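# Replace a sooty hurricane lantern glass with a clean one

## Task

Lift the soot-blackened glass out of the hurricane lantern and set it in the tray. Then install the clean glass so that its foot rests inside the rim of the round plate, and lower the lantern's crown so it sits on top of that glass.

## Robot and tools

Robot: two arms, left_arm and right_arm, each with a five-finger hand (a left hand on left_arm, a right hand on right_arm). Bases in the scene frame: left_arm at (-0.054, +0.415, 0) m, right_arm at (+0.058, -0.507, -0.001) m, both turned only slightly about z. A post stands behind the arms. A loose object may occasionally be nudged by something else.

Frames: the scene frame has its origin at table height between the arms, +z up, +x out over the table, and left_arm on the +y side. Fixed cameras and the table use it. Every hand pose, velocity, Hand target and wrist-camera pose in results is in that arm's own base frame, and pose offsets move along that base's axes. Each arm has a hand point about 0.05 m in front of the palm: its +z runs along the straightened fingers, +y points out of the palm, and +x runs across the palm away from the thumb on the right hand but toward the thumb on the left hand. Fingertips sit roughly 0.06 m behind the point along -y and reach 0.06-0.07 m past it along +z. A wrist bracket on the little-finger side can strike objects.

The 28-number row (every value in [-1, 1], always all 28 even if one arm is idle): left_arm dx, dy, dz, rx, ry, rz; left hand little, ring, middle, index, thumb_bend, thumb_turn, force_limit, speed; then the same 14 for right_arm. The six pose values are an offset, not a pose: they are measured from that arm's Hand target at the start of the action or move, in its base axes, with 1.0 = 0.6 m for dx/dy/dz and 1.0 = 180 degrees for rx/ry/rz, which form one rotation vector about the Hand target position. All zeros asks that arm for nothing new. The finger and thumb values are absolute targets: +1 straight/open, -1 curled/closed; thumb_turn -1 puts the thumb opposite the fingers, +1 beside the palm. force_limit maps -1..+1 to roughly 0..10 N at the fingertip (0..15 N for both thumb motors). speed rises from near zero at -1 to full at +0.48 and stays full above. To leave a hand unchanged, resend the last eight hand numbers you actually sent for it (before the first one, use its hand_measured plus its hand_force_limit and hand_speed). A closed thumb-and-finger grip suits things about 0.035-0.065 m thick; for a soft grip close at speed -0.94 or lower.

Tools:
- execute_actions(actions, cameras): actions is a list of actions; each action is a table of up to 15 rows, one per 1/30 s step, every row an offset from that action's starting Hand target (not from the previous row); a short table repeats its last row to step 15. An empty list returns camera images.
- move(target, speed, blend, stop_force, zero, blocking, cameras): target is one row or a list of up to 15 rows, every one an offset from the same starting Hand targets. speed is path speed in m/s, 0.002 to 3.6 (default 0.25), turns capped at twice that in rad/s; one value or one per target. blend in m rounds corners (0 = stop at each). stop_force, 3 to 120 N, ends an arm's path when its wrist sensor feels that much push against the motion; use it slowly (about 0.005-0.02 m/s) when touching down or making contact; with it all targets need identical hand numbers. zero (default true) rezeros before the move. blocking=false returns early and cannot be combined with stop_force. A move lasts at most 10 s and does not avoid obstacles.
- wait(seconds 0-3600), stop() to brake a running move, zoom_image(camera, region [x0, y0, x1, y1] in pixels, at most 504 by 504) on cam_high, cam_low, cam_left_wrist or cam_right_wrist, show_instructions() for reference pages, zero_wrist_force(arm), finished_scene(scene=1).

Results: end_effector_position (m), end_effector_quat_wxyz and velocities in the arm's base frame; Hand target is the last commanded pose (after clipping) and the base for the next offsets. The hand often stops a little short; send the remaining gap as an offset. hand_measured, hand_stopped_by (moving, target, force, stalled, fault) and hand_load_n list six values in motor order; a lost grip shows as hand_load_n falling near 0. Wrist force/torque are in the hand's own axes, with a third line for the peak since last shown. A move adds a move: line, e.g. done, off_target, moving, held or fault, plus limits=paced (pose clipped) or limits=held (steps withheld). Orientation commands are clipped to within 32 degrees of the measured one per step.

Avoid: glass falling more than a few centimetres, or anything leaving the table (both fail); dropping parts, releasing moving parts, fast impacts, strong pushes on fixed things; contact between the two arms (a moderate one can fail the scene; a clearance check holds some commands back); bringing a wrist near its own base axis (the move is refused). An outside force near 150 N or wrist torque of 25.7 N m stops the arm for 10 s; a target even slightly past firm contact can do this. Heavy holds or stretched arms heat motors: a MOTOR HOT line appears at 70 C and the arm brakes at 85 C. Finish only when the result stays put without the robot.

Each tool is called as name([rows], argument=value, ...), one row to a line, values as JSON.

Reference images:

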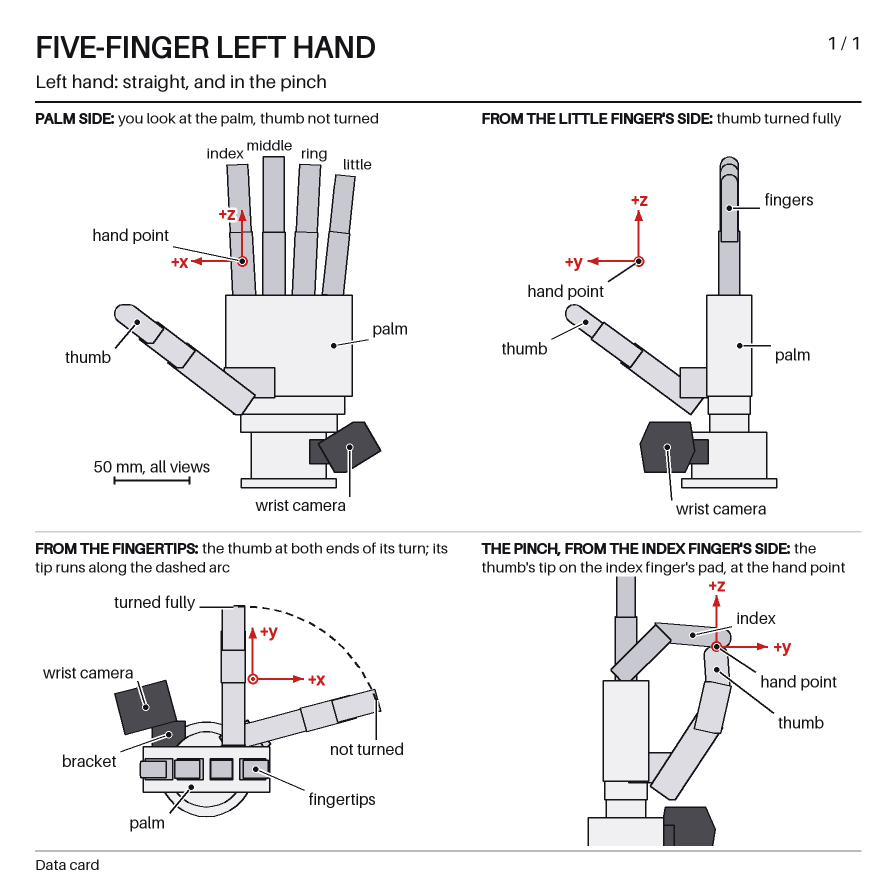

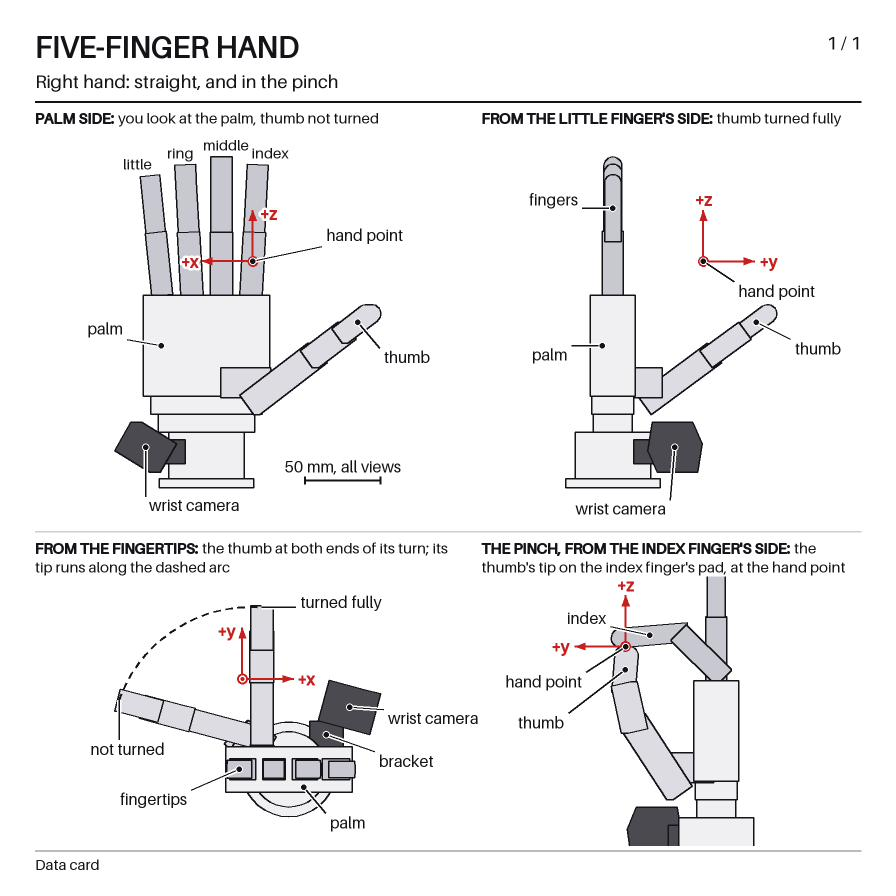

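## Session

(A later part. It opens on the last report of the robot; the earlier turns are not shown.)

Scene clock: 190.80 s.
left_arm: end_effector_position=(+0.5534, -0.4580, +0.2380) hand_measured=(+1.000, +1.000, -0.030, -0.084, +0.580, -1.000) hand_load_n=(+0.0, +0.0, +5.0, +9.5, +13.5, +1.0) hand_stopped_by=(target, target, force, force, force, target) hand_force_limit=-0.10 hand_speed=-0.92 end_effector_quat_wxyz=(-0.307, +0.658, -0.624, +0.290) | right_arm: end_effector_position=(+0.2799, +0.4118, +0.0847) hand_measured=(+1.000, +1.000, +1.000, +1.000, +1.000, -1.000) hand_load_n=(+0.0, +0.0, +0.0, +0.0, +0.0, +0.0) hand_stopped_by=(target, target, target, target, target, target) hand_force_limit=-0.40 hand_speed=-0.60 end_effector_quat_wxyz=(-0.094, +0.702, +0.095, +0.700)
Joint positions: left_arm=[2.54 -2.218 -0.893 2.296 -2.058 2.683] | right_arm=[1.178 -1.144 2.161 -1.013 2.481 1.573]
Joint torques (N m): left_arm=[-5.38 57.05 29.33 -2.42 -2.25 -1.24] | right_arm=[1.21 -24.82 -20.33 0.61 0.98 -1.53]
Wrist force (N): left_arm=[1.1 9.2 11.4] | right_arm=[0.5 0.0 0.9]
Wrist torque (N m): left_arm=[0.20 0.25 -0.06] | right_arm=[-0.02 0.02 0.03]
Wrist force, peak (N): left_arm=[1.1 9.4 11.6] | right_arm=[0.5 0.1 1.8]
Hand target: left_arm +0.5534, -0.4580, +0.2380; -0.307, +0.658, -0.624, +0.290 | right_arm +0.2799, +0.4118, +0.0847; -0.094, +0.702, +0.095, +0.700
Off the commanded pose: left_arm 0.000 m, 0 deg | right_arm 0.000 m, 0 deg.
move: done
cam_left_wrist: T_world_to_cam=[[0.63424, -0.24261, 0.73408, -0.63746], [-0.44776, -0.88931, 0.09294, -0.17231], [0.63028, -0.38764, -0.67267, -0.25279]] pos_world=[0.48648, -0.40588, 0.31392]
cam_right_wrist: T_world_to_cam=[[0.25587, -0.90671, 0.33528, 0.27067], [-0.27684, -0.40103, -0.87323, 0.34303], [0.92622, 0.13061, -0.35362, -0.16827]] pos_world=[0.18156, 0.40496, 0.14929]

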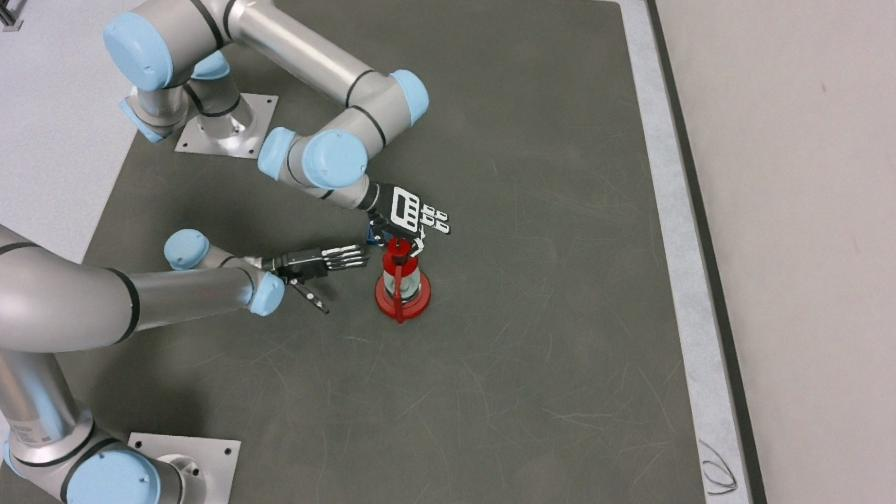

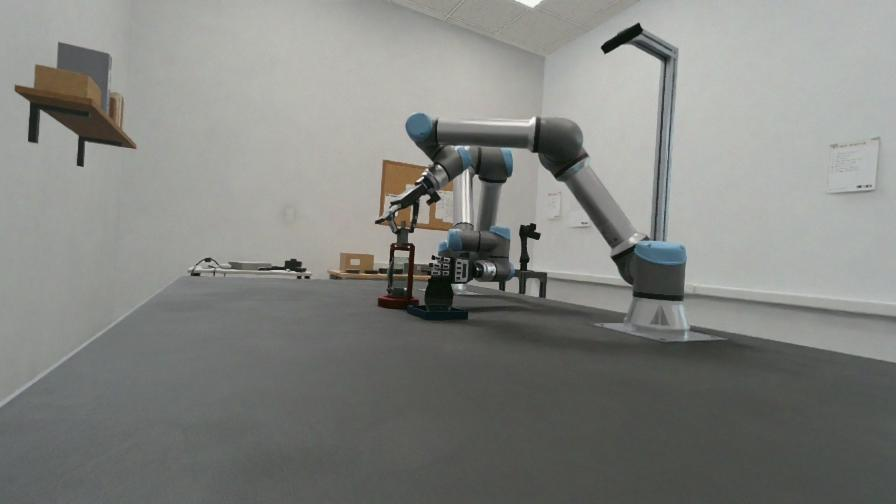

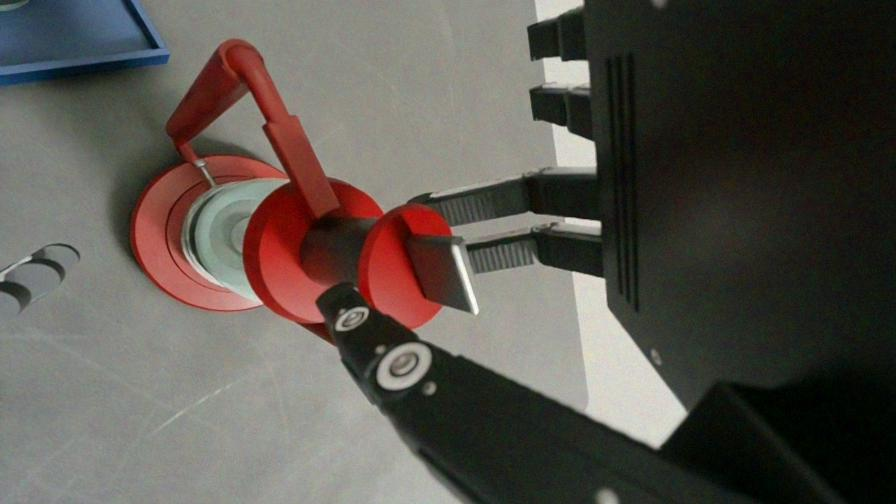

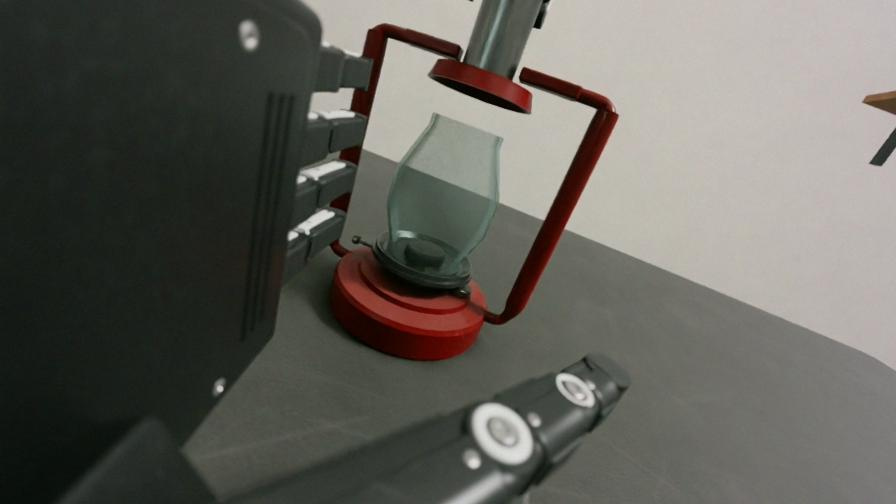

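move(target=[0,0,-0.035,0,0,0,1,1,-0.4,-0.4,0.1,-1,-0.1,-0.92,0,0,0,0,0,0,1,1,1,1,1,-1,-0.4,-0.6], speed=0.012, stop_force=9, cameras=["cam_left_wrist", "cam_right_wrist", "cam_low", "cam_high"])

zoom_image(camera="cam_right_wrist", region=[360, 20, 600, 220])

Scene clock: 193.90 s.
left_arm: end_effector_position=(+0.5534, -0.4580, +0.2170) hand_measured=(+1.000, +1.000, -0.030, -0.084, +0.580, -1.000) hand_load_n=(+0.0, +0.0, +5.0, +9.5, +13.0, +1.0) hand_stopped_by=(target, target, force, force, force, target) hand_force_limit=-0.10 hand_speed=-0.92 end_effector_quat_wxyz=(-0.307, +0.658, -0.624, +0.290) | right_arm: end_effector_position=(+0.2799, +0.4118, +0.0847) hand_measured=(+1.000, +1.000, +1.000, +1.000, +1.000, -1.000) hand_load_n=(+0.0, +0.0, +0.0, +0.0, +0.0, +0.0) hand_stopped_by=(target, target, target, target, target, target) hand_force_limit=-0.40 hand_speed=-0.60 end_effector_quat_wxyz=(-0.094, +0.702, +0.095, +0.700)
Joint positions: left_arm=[2.54 -2.218 -0.947 2.35 -2.058 2.683] | right_arm=[1.178 -1.144 2.161 -1.013 2.481 1.573]
Joint torques (N m): left_arm=[-4.92 47.95 34.66 -3.38 -1.63 -0.73] | right_arm=[3.21 -24.69 -19.63 0.48 0.92 -2.61]
Wrist force (N): left_arm=[2.1 4.1 8.8] | right_arm=[0.4 0.0 0.6]
Wrist torque (N m): left_arm=[0.01 0.20 0.04] | right_arm=[-0.01 0.04 0.03]
Wrist force, peak (N): left_arm=[1.1 9.3 11.6] | right_arm=[0.8 -0.2 1.1]
Hand target: left_arm +0.5534, -0.4580, +0.2170; -0.307, +0.658, -0.624, +0.290 | right_arm +0.2799, +0.4118, +0.0847; -0.094, +0.702, +0.095, +0.700
Off the commanded pose: left_arm 0.000 m, 0 deg | right_arm 0.000 m, 0 deg.
move: done
cam_left_wrist: T_world_to_cam=[[0.63424, -0.24261, 0.73408, -0.62204], [-0.44776, -0.88931, 0.09294, -0.17035], [0.63028, -0.38764, -0.67267, -0.26692]] pos_world=[0.48648, -0.40588, 0.29292]
cam_right_wrist: T_world_to_cam=[[0.25589, -0.90667, 0.33537, 0.27064], [-0.27681, -0.40111, -0.8732, 0.34305], [0.92622, 0.13061, -0.35362, -0.16827]] pos_world=[0.18156, 0.40496, 0.14929]

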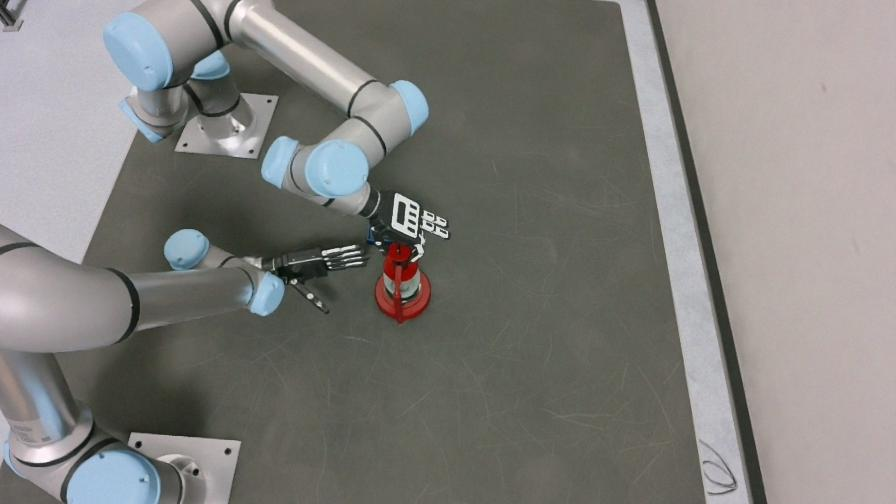

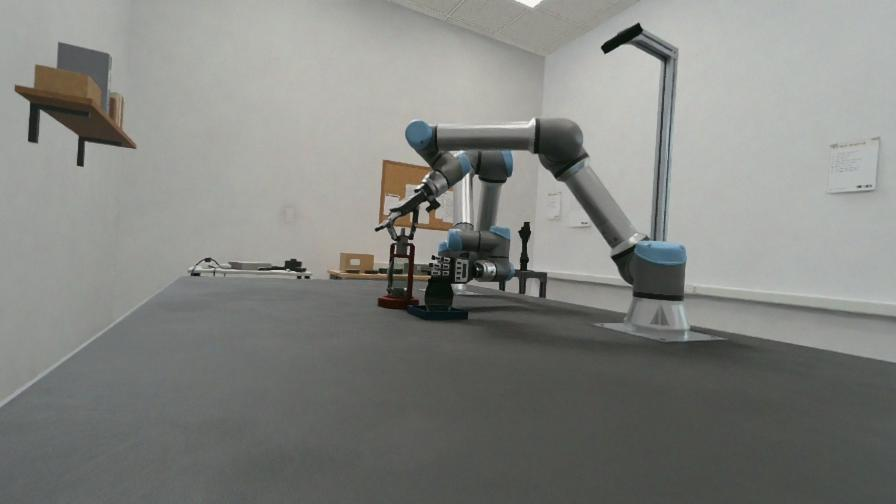

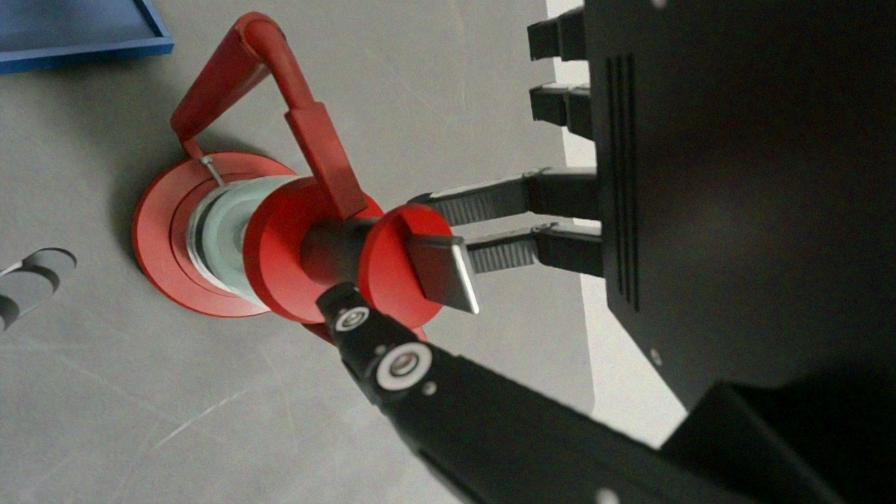

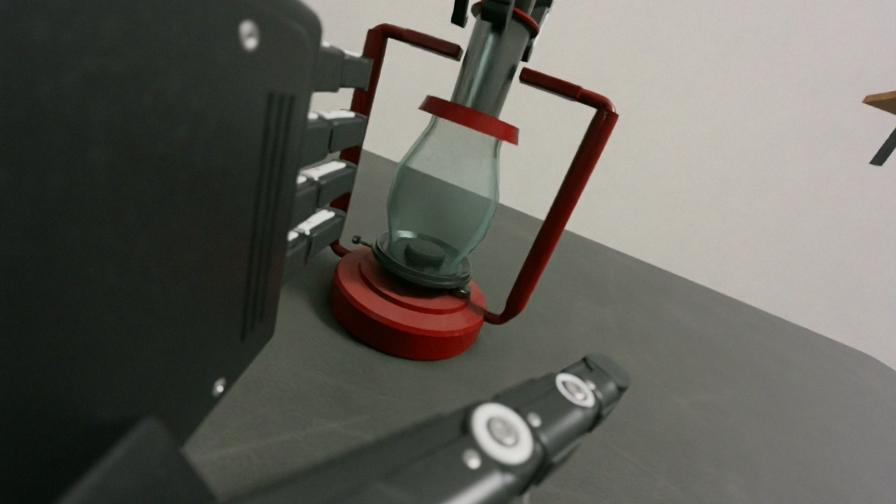

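Scaled by 2.100 from the camera's image (finer frame: 1280x720).

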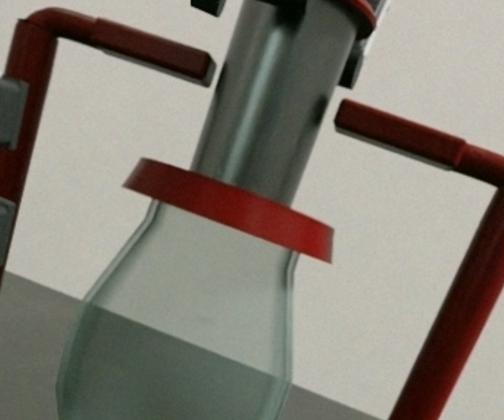

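move(target=[0,0,-0.035,0,0,0,1,1,-0.4,-0.4,0.1,-1,-0.1,-0.92,0,0,0,0,0,0,1,1,1,1,1,-1,-0.4,-0.6], speed=0.006, stop_force=5, cameras=["cam_left_wrist", "cam_right_wrist"])

zoom_image(camera="cam_right_wrist", region=[360, 0, 600, 220])

Scene clock: 195.93 s.
left_arm: end_effector_position=(+0.5534, -0.4580, +0.2115) hand_measured=(+1.000, +1.000, -0.030, -0.084, +0.580, -1.000) hand_load_n=(+0.0, +0.0, +4.5, +9.0, +13.5, +1.0) hand_stopped_by=(target, target, force, force, force, target) hand_force_limit=-0.10 hand_speed=-0.92 end_effector_quat_wxyz=(-0.307, +0.658, -0.624, +0.290) | right_arm: end_effector_position=(+0.2799, +0.4118, +0.0847) hand_measured=(+1.000, +1.000, +1.000, +1.000, +1.000, -1.000) hand_load_n=(+0.0, +0.0, +0.0, +0.0, -0.5, +0.0) hand_stopped_by=(target, target, target, target, target, target) hand_force_limit=-0.40 hand_speed=-0.60 end_effector_quat_wxyz=(-0.094, +0.702, +0.095, +0.700)
Joint positions: left_arm=[2.54 -2.218 -0.96 2.364 -2.058 2.683] | right_arm=[1.178 -1.144 2.161 -1.013 2.481 1.573]
Joint torques (N m): left_arm=[-4.86 55.07 31.96 -3.77 -1.1 0.02] | right_arm=[2.66 -24.92 -20.32 0.39 0.92 -2.61]
Wrist force (N): left_arm=[2.3 -0.5 5.2] | right_arm=[0.5 0.0 0.9]
Wrist torque (N m): left_arm=[-0.06 0.20 0.08] | right_arm=[-0.03 0.02 0.03]
Wrist force, peak (N): left_arm=[2.0 4.2 8.7] | right_arm=[0.6 0.1 1.3]
Hand target: left_arm +0.5534, -0.4580, +0.2115; -0.307, +0.658, -0.624, +0.290 (not the last commanded pose) | right_arm +0.2799, +0.4118, +0.0847; -0.094, +0.702, +0.095, +0.700
Off the commanded pose: left_arm 0.015 m, 0 deg | right_arm 0.000 m, 0 deg.
move: contact (left_arm)
cam_left_wrist: T_world_to_cam=[[0.63424, -0.24261, 0.73408, -0.61793], [-0.44776, -0.88931, 0.09294, -0.16983], [0.63028, -0.38764, -0.67267, -0.27068]] pos_world=[0.48648, -0.40588, 0.28732]
cam_right_wrist: T_world_to_cam=[[0.25589, -0.90667, 0.33537, 0.27064], [-0.27681, -0.40111, -0.8732, 0.34305], [0.92622, 0.13061, -0.35362, -0.16827]] pos_world=[0.18156, 0.40496, 0.14929]

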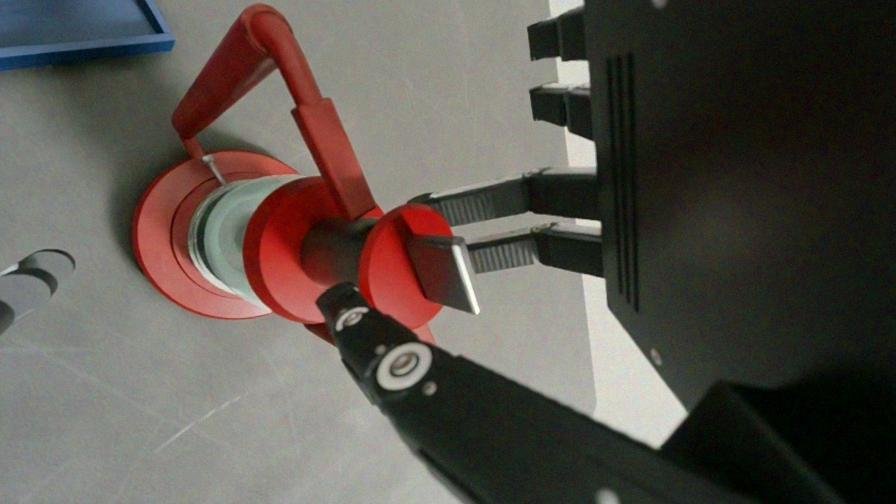

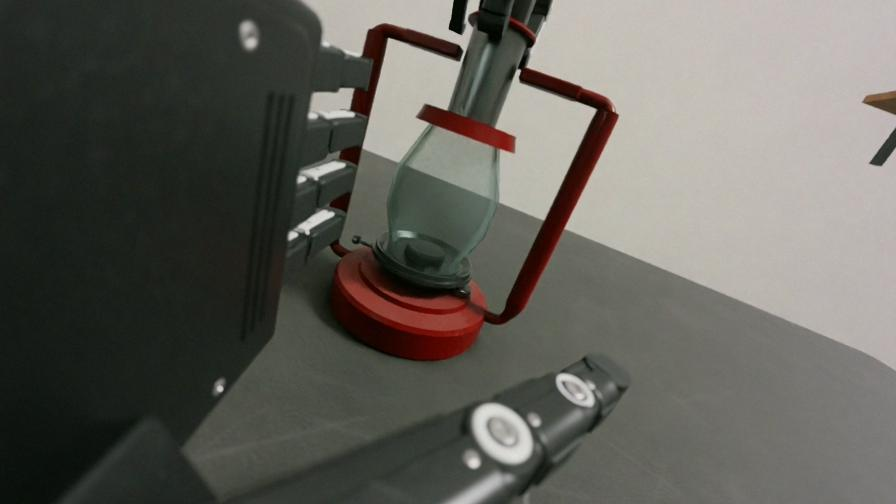

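Scaled by 2.100 from the camera's image (finer frame: 1280x720).

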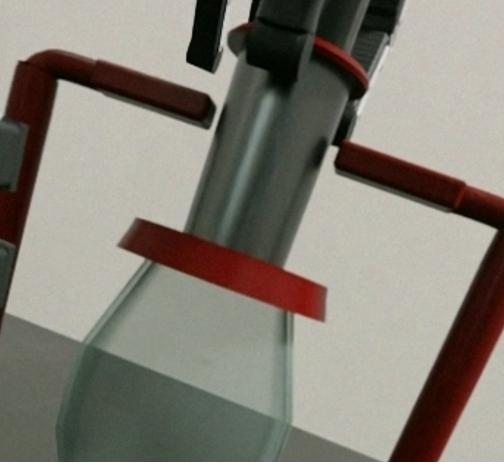

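move(target=[0,0,0,0,0,0,1,1,0.1,0.1,0.7,-1,-0.1,-0.9,0,0,0,0,0,0,1,1,1,1,1,-1,-0.4,-0.6], cameras=["cam_left_wrist", "cam_right_wrist"])

zoom_image(camera="cam_right_wrist", region=[360, 0, 600, 220])

Scene clock: 197.23 s.
left_arm: end_effector_position=(+0.5534, -0.4581, +0.2115) hand_measured=(+1.000, +1.000, +0.100, +0.100, +0.700, -1.000) hand_load_n=(+0.0, +0.0, +0.0, +0.0, +0.0, +0.0) hand_stopped_by=(target, target, target, target, target, target) hand_force_limit=-0.10 hand_speed=-0.90 end_effector_quat_wxyz=(-0.307, +0.658, -0.624, +0.290) | right_arm: end_effector_position=(+0.2799, +0.4118, +0.0847) hand_measured=(+1.000, +1.000, +1.000, +1.000, +1.000, -1.000) hand_load_n=(+0.0, +0.0, +0.0, +0.0, +0.0, +0.5) hand_stopped_by=(target, target, target, target, target, target) hand_force_limit=-0.40 hand_speed=-0.60 end_effector_quat_wxyz=(-0.094, +0.702, +0.095, +0.700)
Joint positions: left_arm=[2.54 -2.218 -0.96 2.364 -2.058 2.683] | right_arm=[1.178 -1.144 2.161 -1.013 2.481 1.573]
Joint torques (N m): left_arm=[2.16 54.1 31.06 0.46 -1.09 -0.04] | right_arm=[2.99 -25.15 -19.86 0.23 0.99 -2.56]
Wrist force (N): left_arm=[-1.0 -0.9 0.0] | right_arm=[0.7 0.3 0.9]
Wrist torque (N m): left_arm=[-0.12 0.21 0.07] | right_arm=[0.03 -0.01 0.06]
Wrist force, peak (N): left_arm=[-0.1 5.8 -3.8] | right_arm=[0.4 0.2 1.3]
Hand target: left_arm +0.5534, -0.4580, +0.2115; -0.307, +0.658, -0.624, +0.290 | right_arm +0.2799, +0.4118, +0.0847; -0.094, +0.702, +0.095, +0.700
Off the commanded pose: left_arm 0.000 m, 0 deg | right_arm 0.000 m, 0 deg.
move: done
cam_left_wrist: T_world_to_cam=[[0.6342, -0.24259, 0.73413, -0.61799], [-0.44773, -0.88933, 0.09291, -0.16985], [0.63034, -0.38761, -0.67263, -0.27065]] pos_world=[0.48648, -0.40588, 0.28742]
cam_right_wrist: T_world_to_cam=[[0.25589, -0.90667, 0.33537, 0.27064], [-0.27681, -0.40111, -0.8732, 0.34305], [0.92622, 0.13061, -0.35362, -0.16827]] pos_world=[0.18156, 0.40496, 0.14929]

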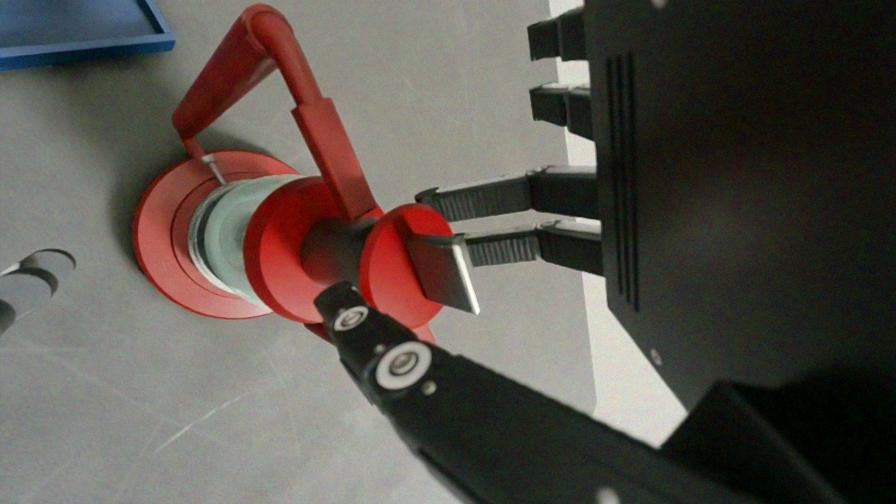

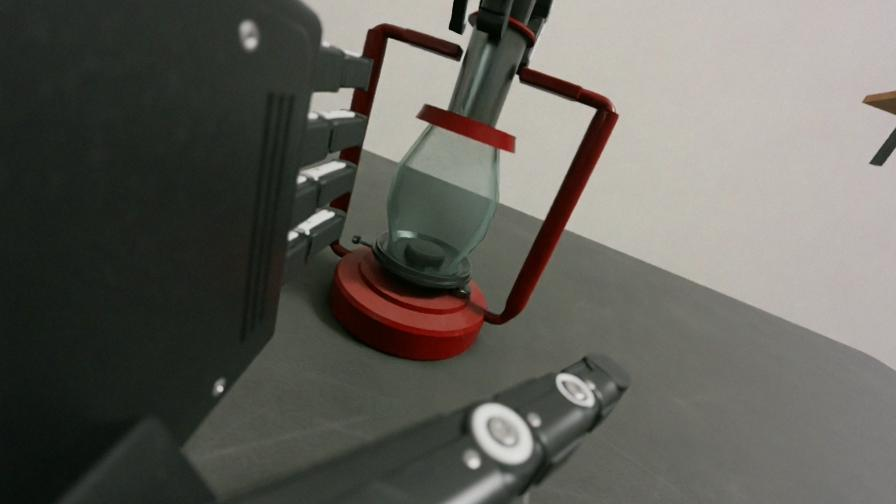

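Scaled by 2.100 from the camera's image (finer frame: 1280x720).

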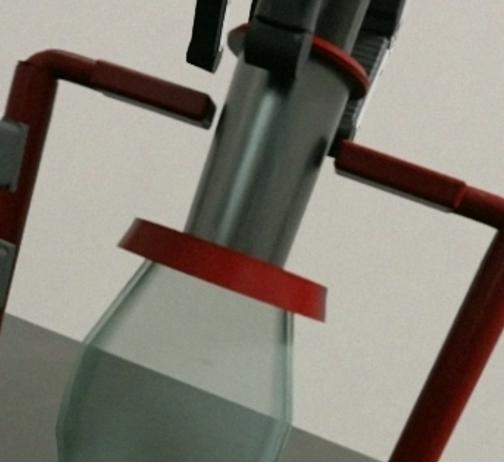

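move([
  [0,0,0,0,0,0,1,1,0.6,0.6,1,-1,-0.1,-0.7,0,0,0,0,0,0,1,1,1,1,1,-1,-0.4,-0.6],
], cameras=["cam_left_wrist", "cam_right_wrist", "cam_high"])

zoom_image(camera="cam_right_wrist", region=[360, 0, 600, 220])

zoom_image(camera="cam_high", region=[350, 170, 470, 330])

Scene clock: 198.37 s.
left_arm: end_effector_position=(+0.5534, -0.4580, +0.2115) hand_measured=(+1.000, +1.000, +0.600, +0.600, +1.000, -1.000) hand_load_n=(+0.0, -0.5, -0.5, +0.0, +0.0, +0.0) hand_stopped_by=(target, target, target, target, target, target) hand_force_limit=-0.10 hand_speed=-0.70 end_effector_quat_wxyz=(-0.307, +0.658, -0.624, +0.290) | right_arm: end_effector_position=(+0.2799, +0.4118, +0.0847) hand_measured=(+1.000, +1.000, +1.000, +1.000, +1.000, -1.000) hand_load_n=(+0.0, +0.0, +0.0, +0.0, +0.0, +0.5) hand_stopped_by=(target, target, target, target, target, target) hand_force_limit=-0.40 hand_speed=-0.60 end_effector_quat_wxyz=(-0.094, +0.702, +0.095, +0.700)
Joint positions: left_arm=[2.54 -2.218 -0.96 2.364 -2.058 2.683] | right_arm=[1.178 -1.144 2.161 -1.013 2.481 1.573]
Joint torques (N m): left_arm=[7.35 50.6 30.49 -1.48 -1.15 -0.11] | right_arm=[3.17 -25.05 -19.61 0.13 0.94 -2.61]
Wrist force (N): left_arm=[-1.1 -1.0 0.0] | right_arm=[0.3 0.0 1.0]
Wrist torque (N m): left_arm=[-0.13 0.23 0.07] | right_arm=[-0.04 0.03 0.02]
Wrist force, peak (N): left_arm=[-1.2 -1.2 -0.1] | right_arm=[0.5 0.2 1.2]
Hand target: left_arm +0.5534, -0.4580, +0.2115; -0.307, +0.658, -0.624, +0.290 | right_arm +0.2799, +0.4118, +0.0847; -0.094, +0.702, +0.095, +0.700
Off the commanded pose: left_arm 0.000 m, 0 deg | right_arm 0.000 m, 0 deg.
move: done
cam_left_wrist: T_world_to_cam=[[0.6342, -0.24259, 0.73413, -0.61799], [-0.44773, -0.88933, 0.09291, -0.16985], [0.63034, -0.38761, -0.67263, -0.27065]] pos_world=[0.48648, -0.40588, 0.28742]
cam_right_wrist: T_world_to_cam=[[0.25589, -0.90667, 0.33537, 0.27064], [-0.27681, -0.40111, -0.8732, 0.34305], [0.92622, 0.13061, -0.35362, -0.16827]] pos_world=[0.18156, 0.40496, 0.14929]
Images, in order (width x height): cam_high 896x504, cam_left_wrist 896x504, cam_right_wrist 896x504.

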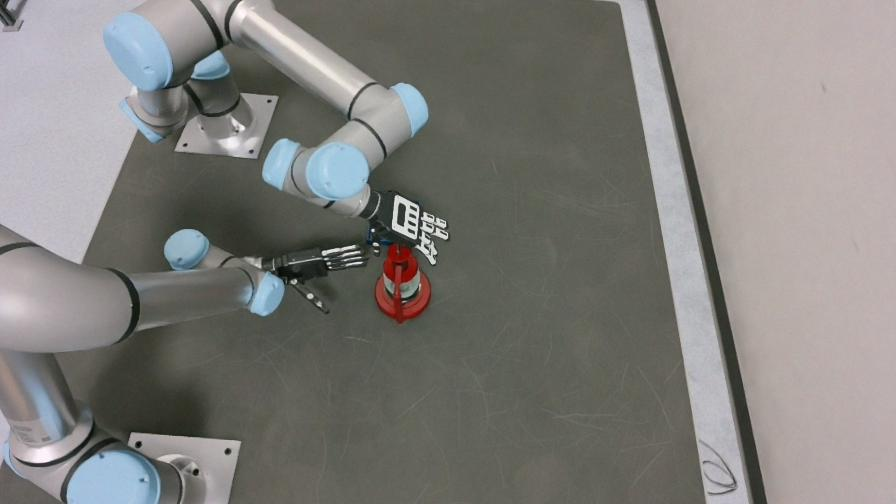

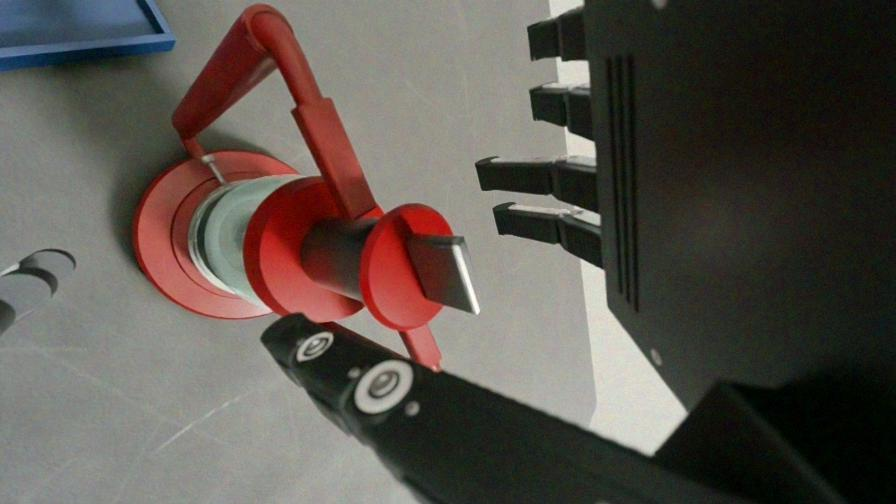

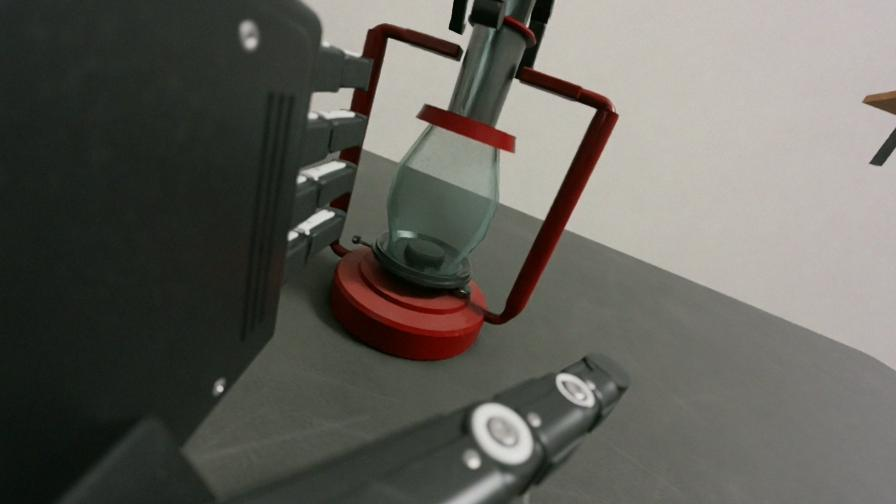

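Scaled by 2.100 from the camera's image (finer frame: 1280x720).

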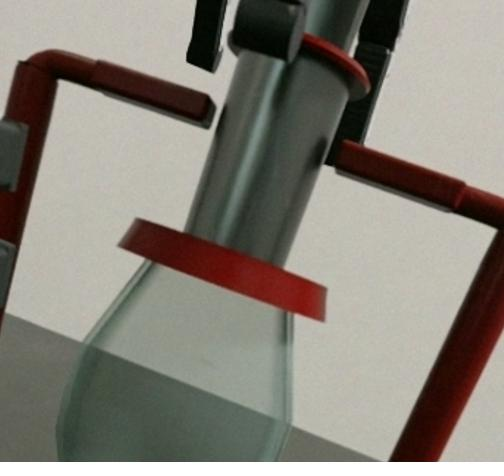

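Scaled by 3.150 from the camera's image (finer frame: 1280x720).

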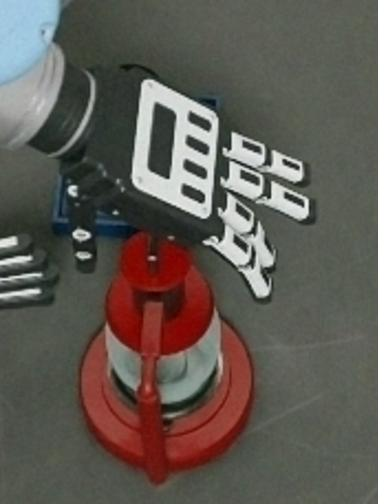

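move([
  [0,0,0.1333,0,0,0,1,1,1,1,1,-1,-0.1,-0.5,0,0,0,0,0,0,1,1,1,1,1,-1,-0.4,-0.6],
], speed=0.05, stop_force=5, cameras=["all"])

zoom_image(camera="cam_high", region=[350, 200, 450, 330])

zoom_image(camera="cam_right_wrist", region=[340, 0, 640, 370])

zoom_image(camera="cam_low", region=[360, 210, 480, 330])

Scene clock: 201.30 s.
left_arm: end_effector_position=(+0.5534, -0.4580, +0.2915) hand_measured=(+1.000, +1.000, +1.000, +1.000, +1.000, -1.000) hand_load_n=(+0.0, +0.0, +0.0, +0.0, +0.0, +0.5) hand_stopped_by=(target, target, target, target, target, target) hand_force_limit=-0.10 hand_speed=-0.50 end_effector_quat_wxyz=(-0.307, +0.658, -0.624, +0.290) | right_arm: end_effector_position=(+0.2799, +0.4118, +0.0847) hand_measured=(+1.000, +1.000, +1.000, +1.000, +1.000, -1.000) hand_load_n=(+0.0, +0.0, +0.0, +0.0, +0.0, +0.0) hand_stopped_by=(target, target, target, target, target, target) hand_force_limit=-0.40 hand_speed=-0.60 end_effector_quat_wxyz=(-0.094, +0.702, +0.095, +0.700)
Joint positions: left_arm=[2.54 -2.236 -0.726 2.147 -2.058 2.683] | right_arm=[1.178 -1.144 2.161 -1.013 2.481 1.573]
Joint torques (N m): left_arm=[-1.7 55.9 10.59 -1.92 -1.58 -1.75] | right_arm=[3.1 -24.79 -19.62 -0.11 0.98 -2.64]
Wrist force (N): left_arm=[-0.9 -1.0 0.0] | right_arm=[0.5 0.1 1.0]
Wrist torque (N m): left_arm=[-0.12 0.18 0.08] | right_arm=[-0.02 0.00 0.04]
Wrist force, peak (N): left_arm=[-0.8 -1.2 -0.6] | right_arm=[0.5 0.2 1.3]
Hand target: left_arm +0.5534, -0.4580, +0.2915; -0.307, +0.658, -0.624, +0.290 | right_arm +0.2799, +0.4118, +0.0847; -0.094, +0.702, +0.095, +0.700
Off the commanded pose: left_arm 0.000 m, 0 deg | right_arm 0.000 m, 0 deg.
move: done
cam_left_wrist: T_world_to_cam=[[0.63416, -0.24256, 0.73417, -0.67663], [-0.44773, -0.88933, 0.09292, -0.17728], [0.63038, -0.38764, -0.67257, -0.21695]] pos_world=[0.48648, -0.40588, 0.36732]
cam_right_wrist: T_world_to_cam=[[0.25589, -0.90667, 0.33537, 0.27064], [-0.27681, -0.40111, -0.8732, 0.34305], [0.92622, 0.13061, -0.35362, -0.16827]] pos_world=[0.18156, 0.40496, 0.14929]

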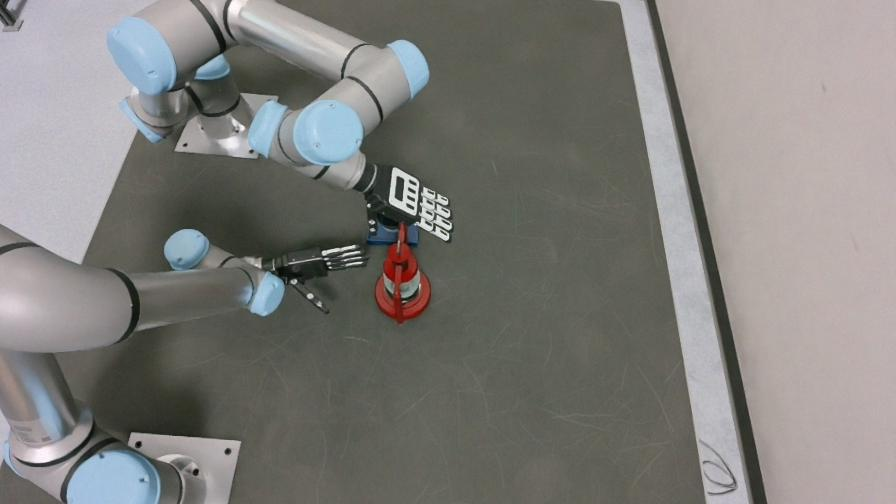

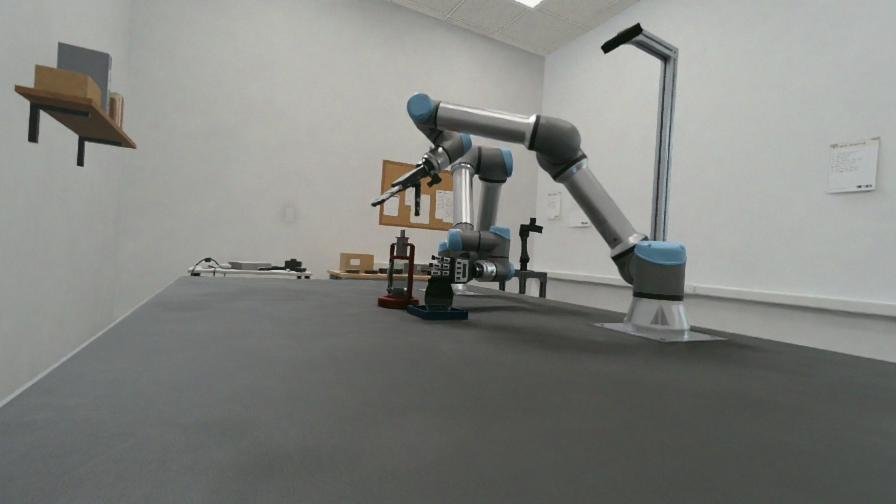

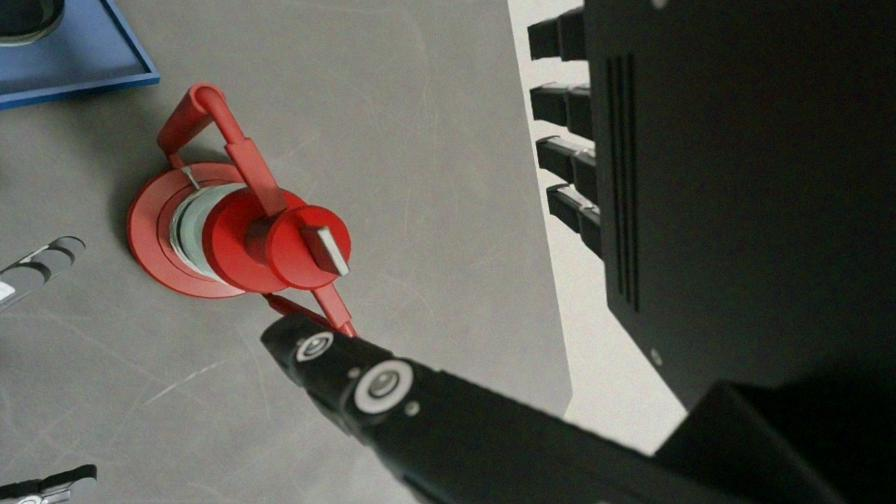

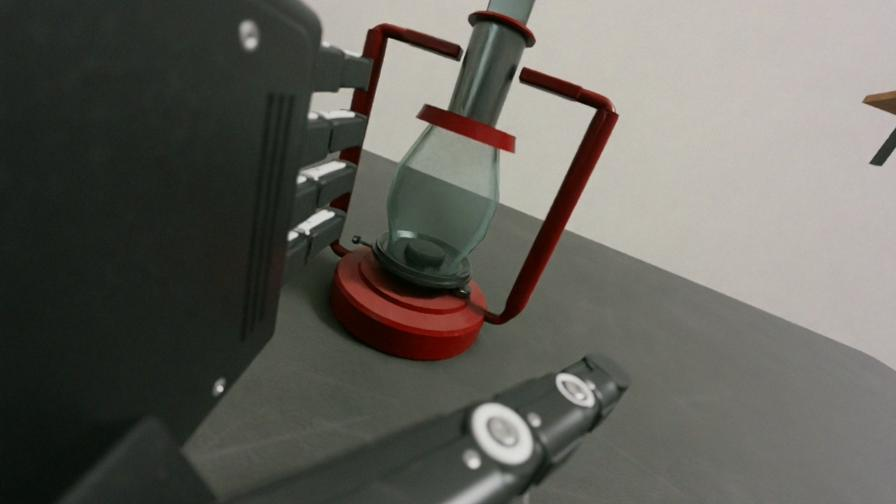

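Scaled by 3.877 from the camera's image (finer frame: 1280x720).

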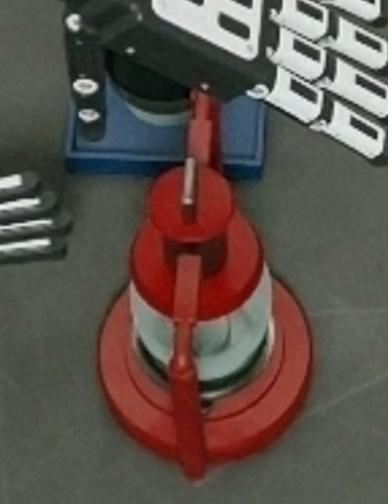

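Scaled by 1.362 from the camera's image (finer frame: 1280x720).

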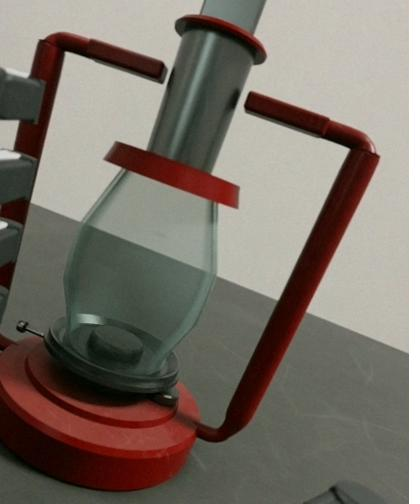

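Scaled by 4.200 from the camera's image (finer frame: 1280x720).

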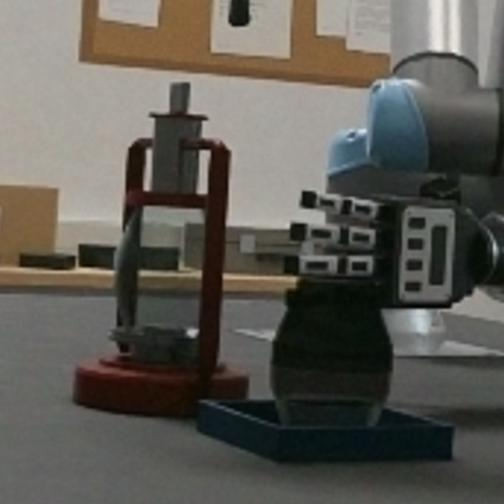

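move(target=[0,0,0.03,0,0,0,1,1,1,1,1,-1,-0.1,-0.5,-0.032,-0.0086,0,0,0,0,1,1,1,1,1,-1,-0.4,-0.6], speed=0.06, cameras=["cam_high", "cam_right_wrist"])

zoom_image(camera="cam_high", region=[340, 200, 450, 330])

zoom_image(camera="cam_right_wrist", region=[380, 70, 540, 300])

Scene clock: 202.27 s.
left_arm: end_effector_position=(+0.5534, -0.4581, +0.3094) hand_measured=(+1.000, +1.000, +1.000, +1.000, +1.000, -1.000) hand_load_n=(+0.0, +0.0, +0.0, +0.0, +0.0, +0.0) hand_stopped_by=(target, target, target, target, target, target) hand_force_limit=-0.10 hand_speed=-0.50 end_effector_quat_wxyz=(-0.307, +0.658, -0.624, +0.290) | right_arm: end_effector_position=(+0.2607, +0.4067, +0.0848) hand_measured=(+1.000, +1.000, +1.000, +1.000, +1.000, -1.000) hand_load_n=(+0.0, +0.5, +0.0, +0.0, +0.0, +0.5) hand_stopped_by=(target, target, target, target, target, target) hand_force_limit=-0.40 hand_speed=-0.60 end_effector_quat_wxyz=(-0.094, +0.702, +0.095, +0.700)
Joint positions: left_arm=[2.54 -2.25 -0.655 2.091 -2.058 2.683] | right_arm=[1.221 -1.153 2.178 -1.02 2.523 1.573]
Joint torques (N m): left_arm=[-4.63 56.22 14.94 0.3 -0.43 -1.69] | right_arm=[-2.07 -23.8 -19.92 0.64 -0.61 2.62]
Wrist force (N): left_arm=[-0.7 -1.0 0.1] | right_arm=[0.5 -0.1 1.0]
Wrist torque (N m): left_arm=[-0.14 0.16 0.07] | right_arm=[-0.05 0.00 0.04]
Wrist force, peak (N): left_arm=[-0.9 -1.4 -0.3] | right_arm=[0.7 0.2 1.8]
Hand target: left_arm +0.5534, -0.4580, +0.3095; -0.307, +0.658, -0.624, +0.290 | right_arm +0.2607, +0.4067, +0.0847; -0.094, +0.702, +0.095, +0.700
Off the commanded pose: left_arm 0.000 m, 0 deg | right_arm 0.000 m, 0 deg.
move: done
cam_right_wrist: T_world_to_cam=[[0.25593, -0.90669, 0.33529, 0.27094], [-0.27671, -0.40104, -0.87327, 0.33565], [0.92624, 0.13072, -0.35353, -0.14988]] pos_world=[0.16236, 0.39986, 0.14929]

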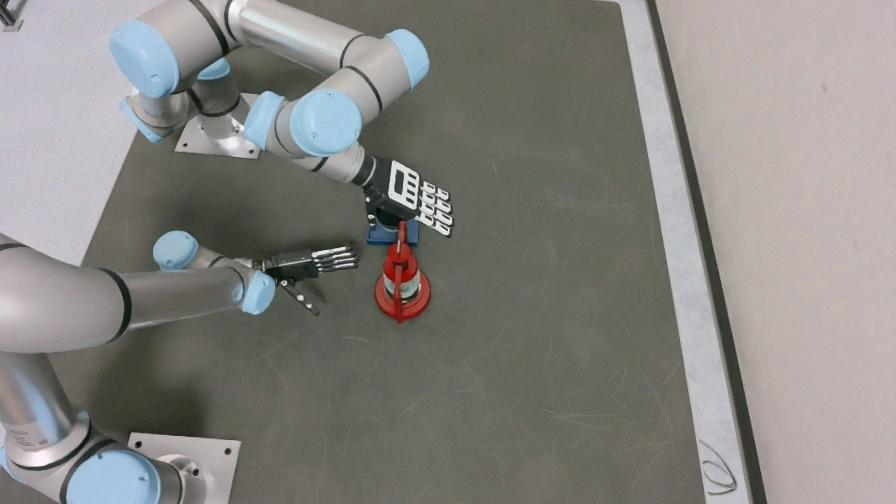

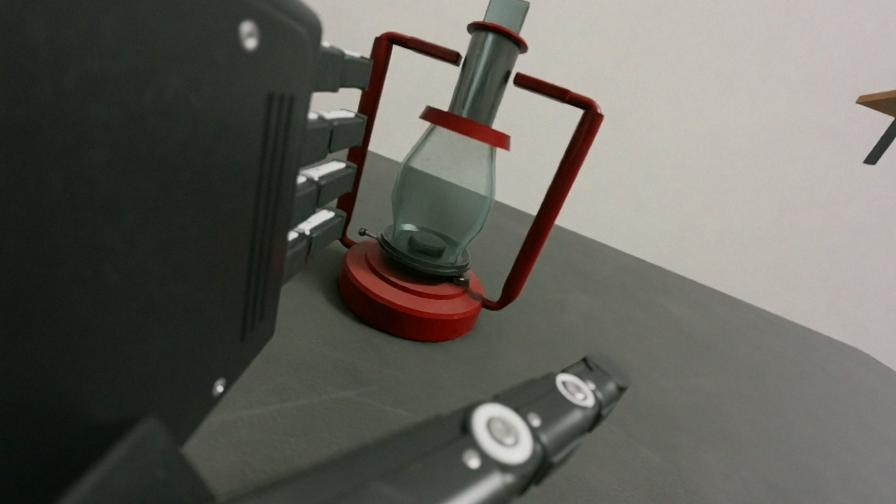

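Scaled by 3.877 from the camera's image (finer frame: 1280x720).

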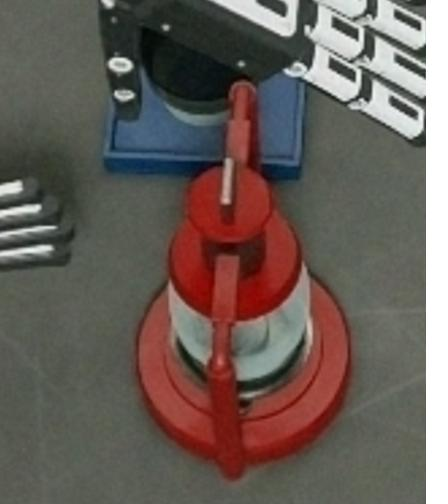

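Scaled by 2.191 from the camera's image (finer frame: 1280x720).

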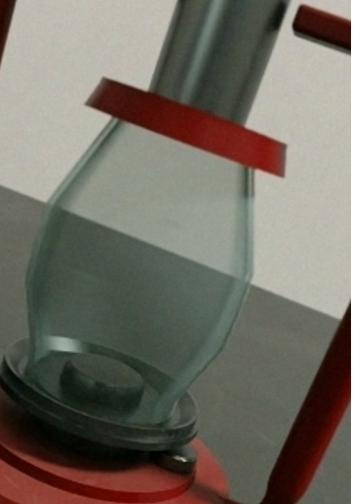

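The clean glass now stands with its foot inside the plate rim and the crown down on its top. The sooty glass is in the tray.

finished_scene()

The scene is finished: the task was done.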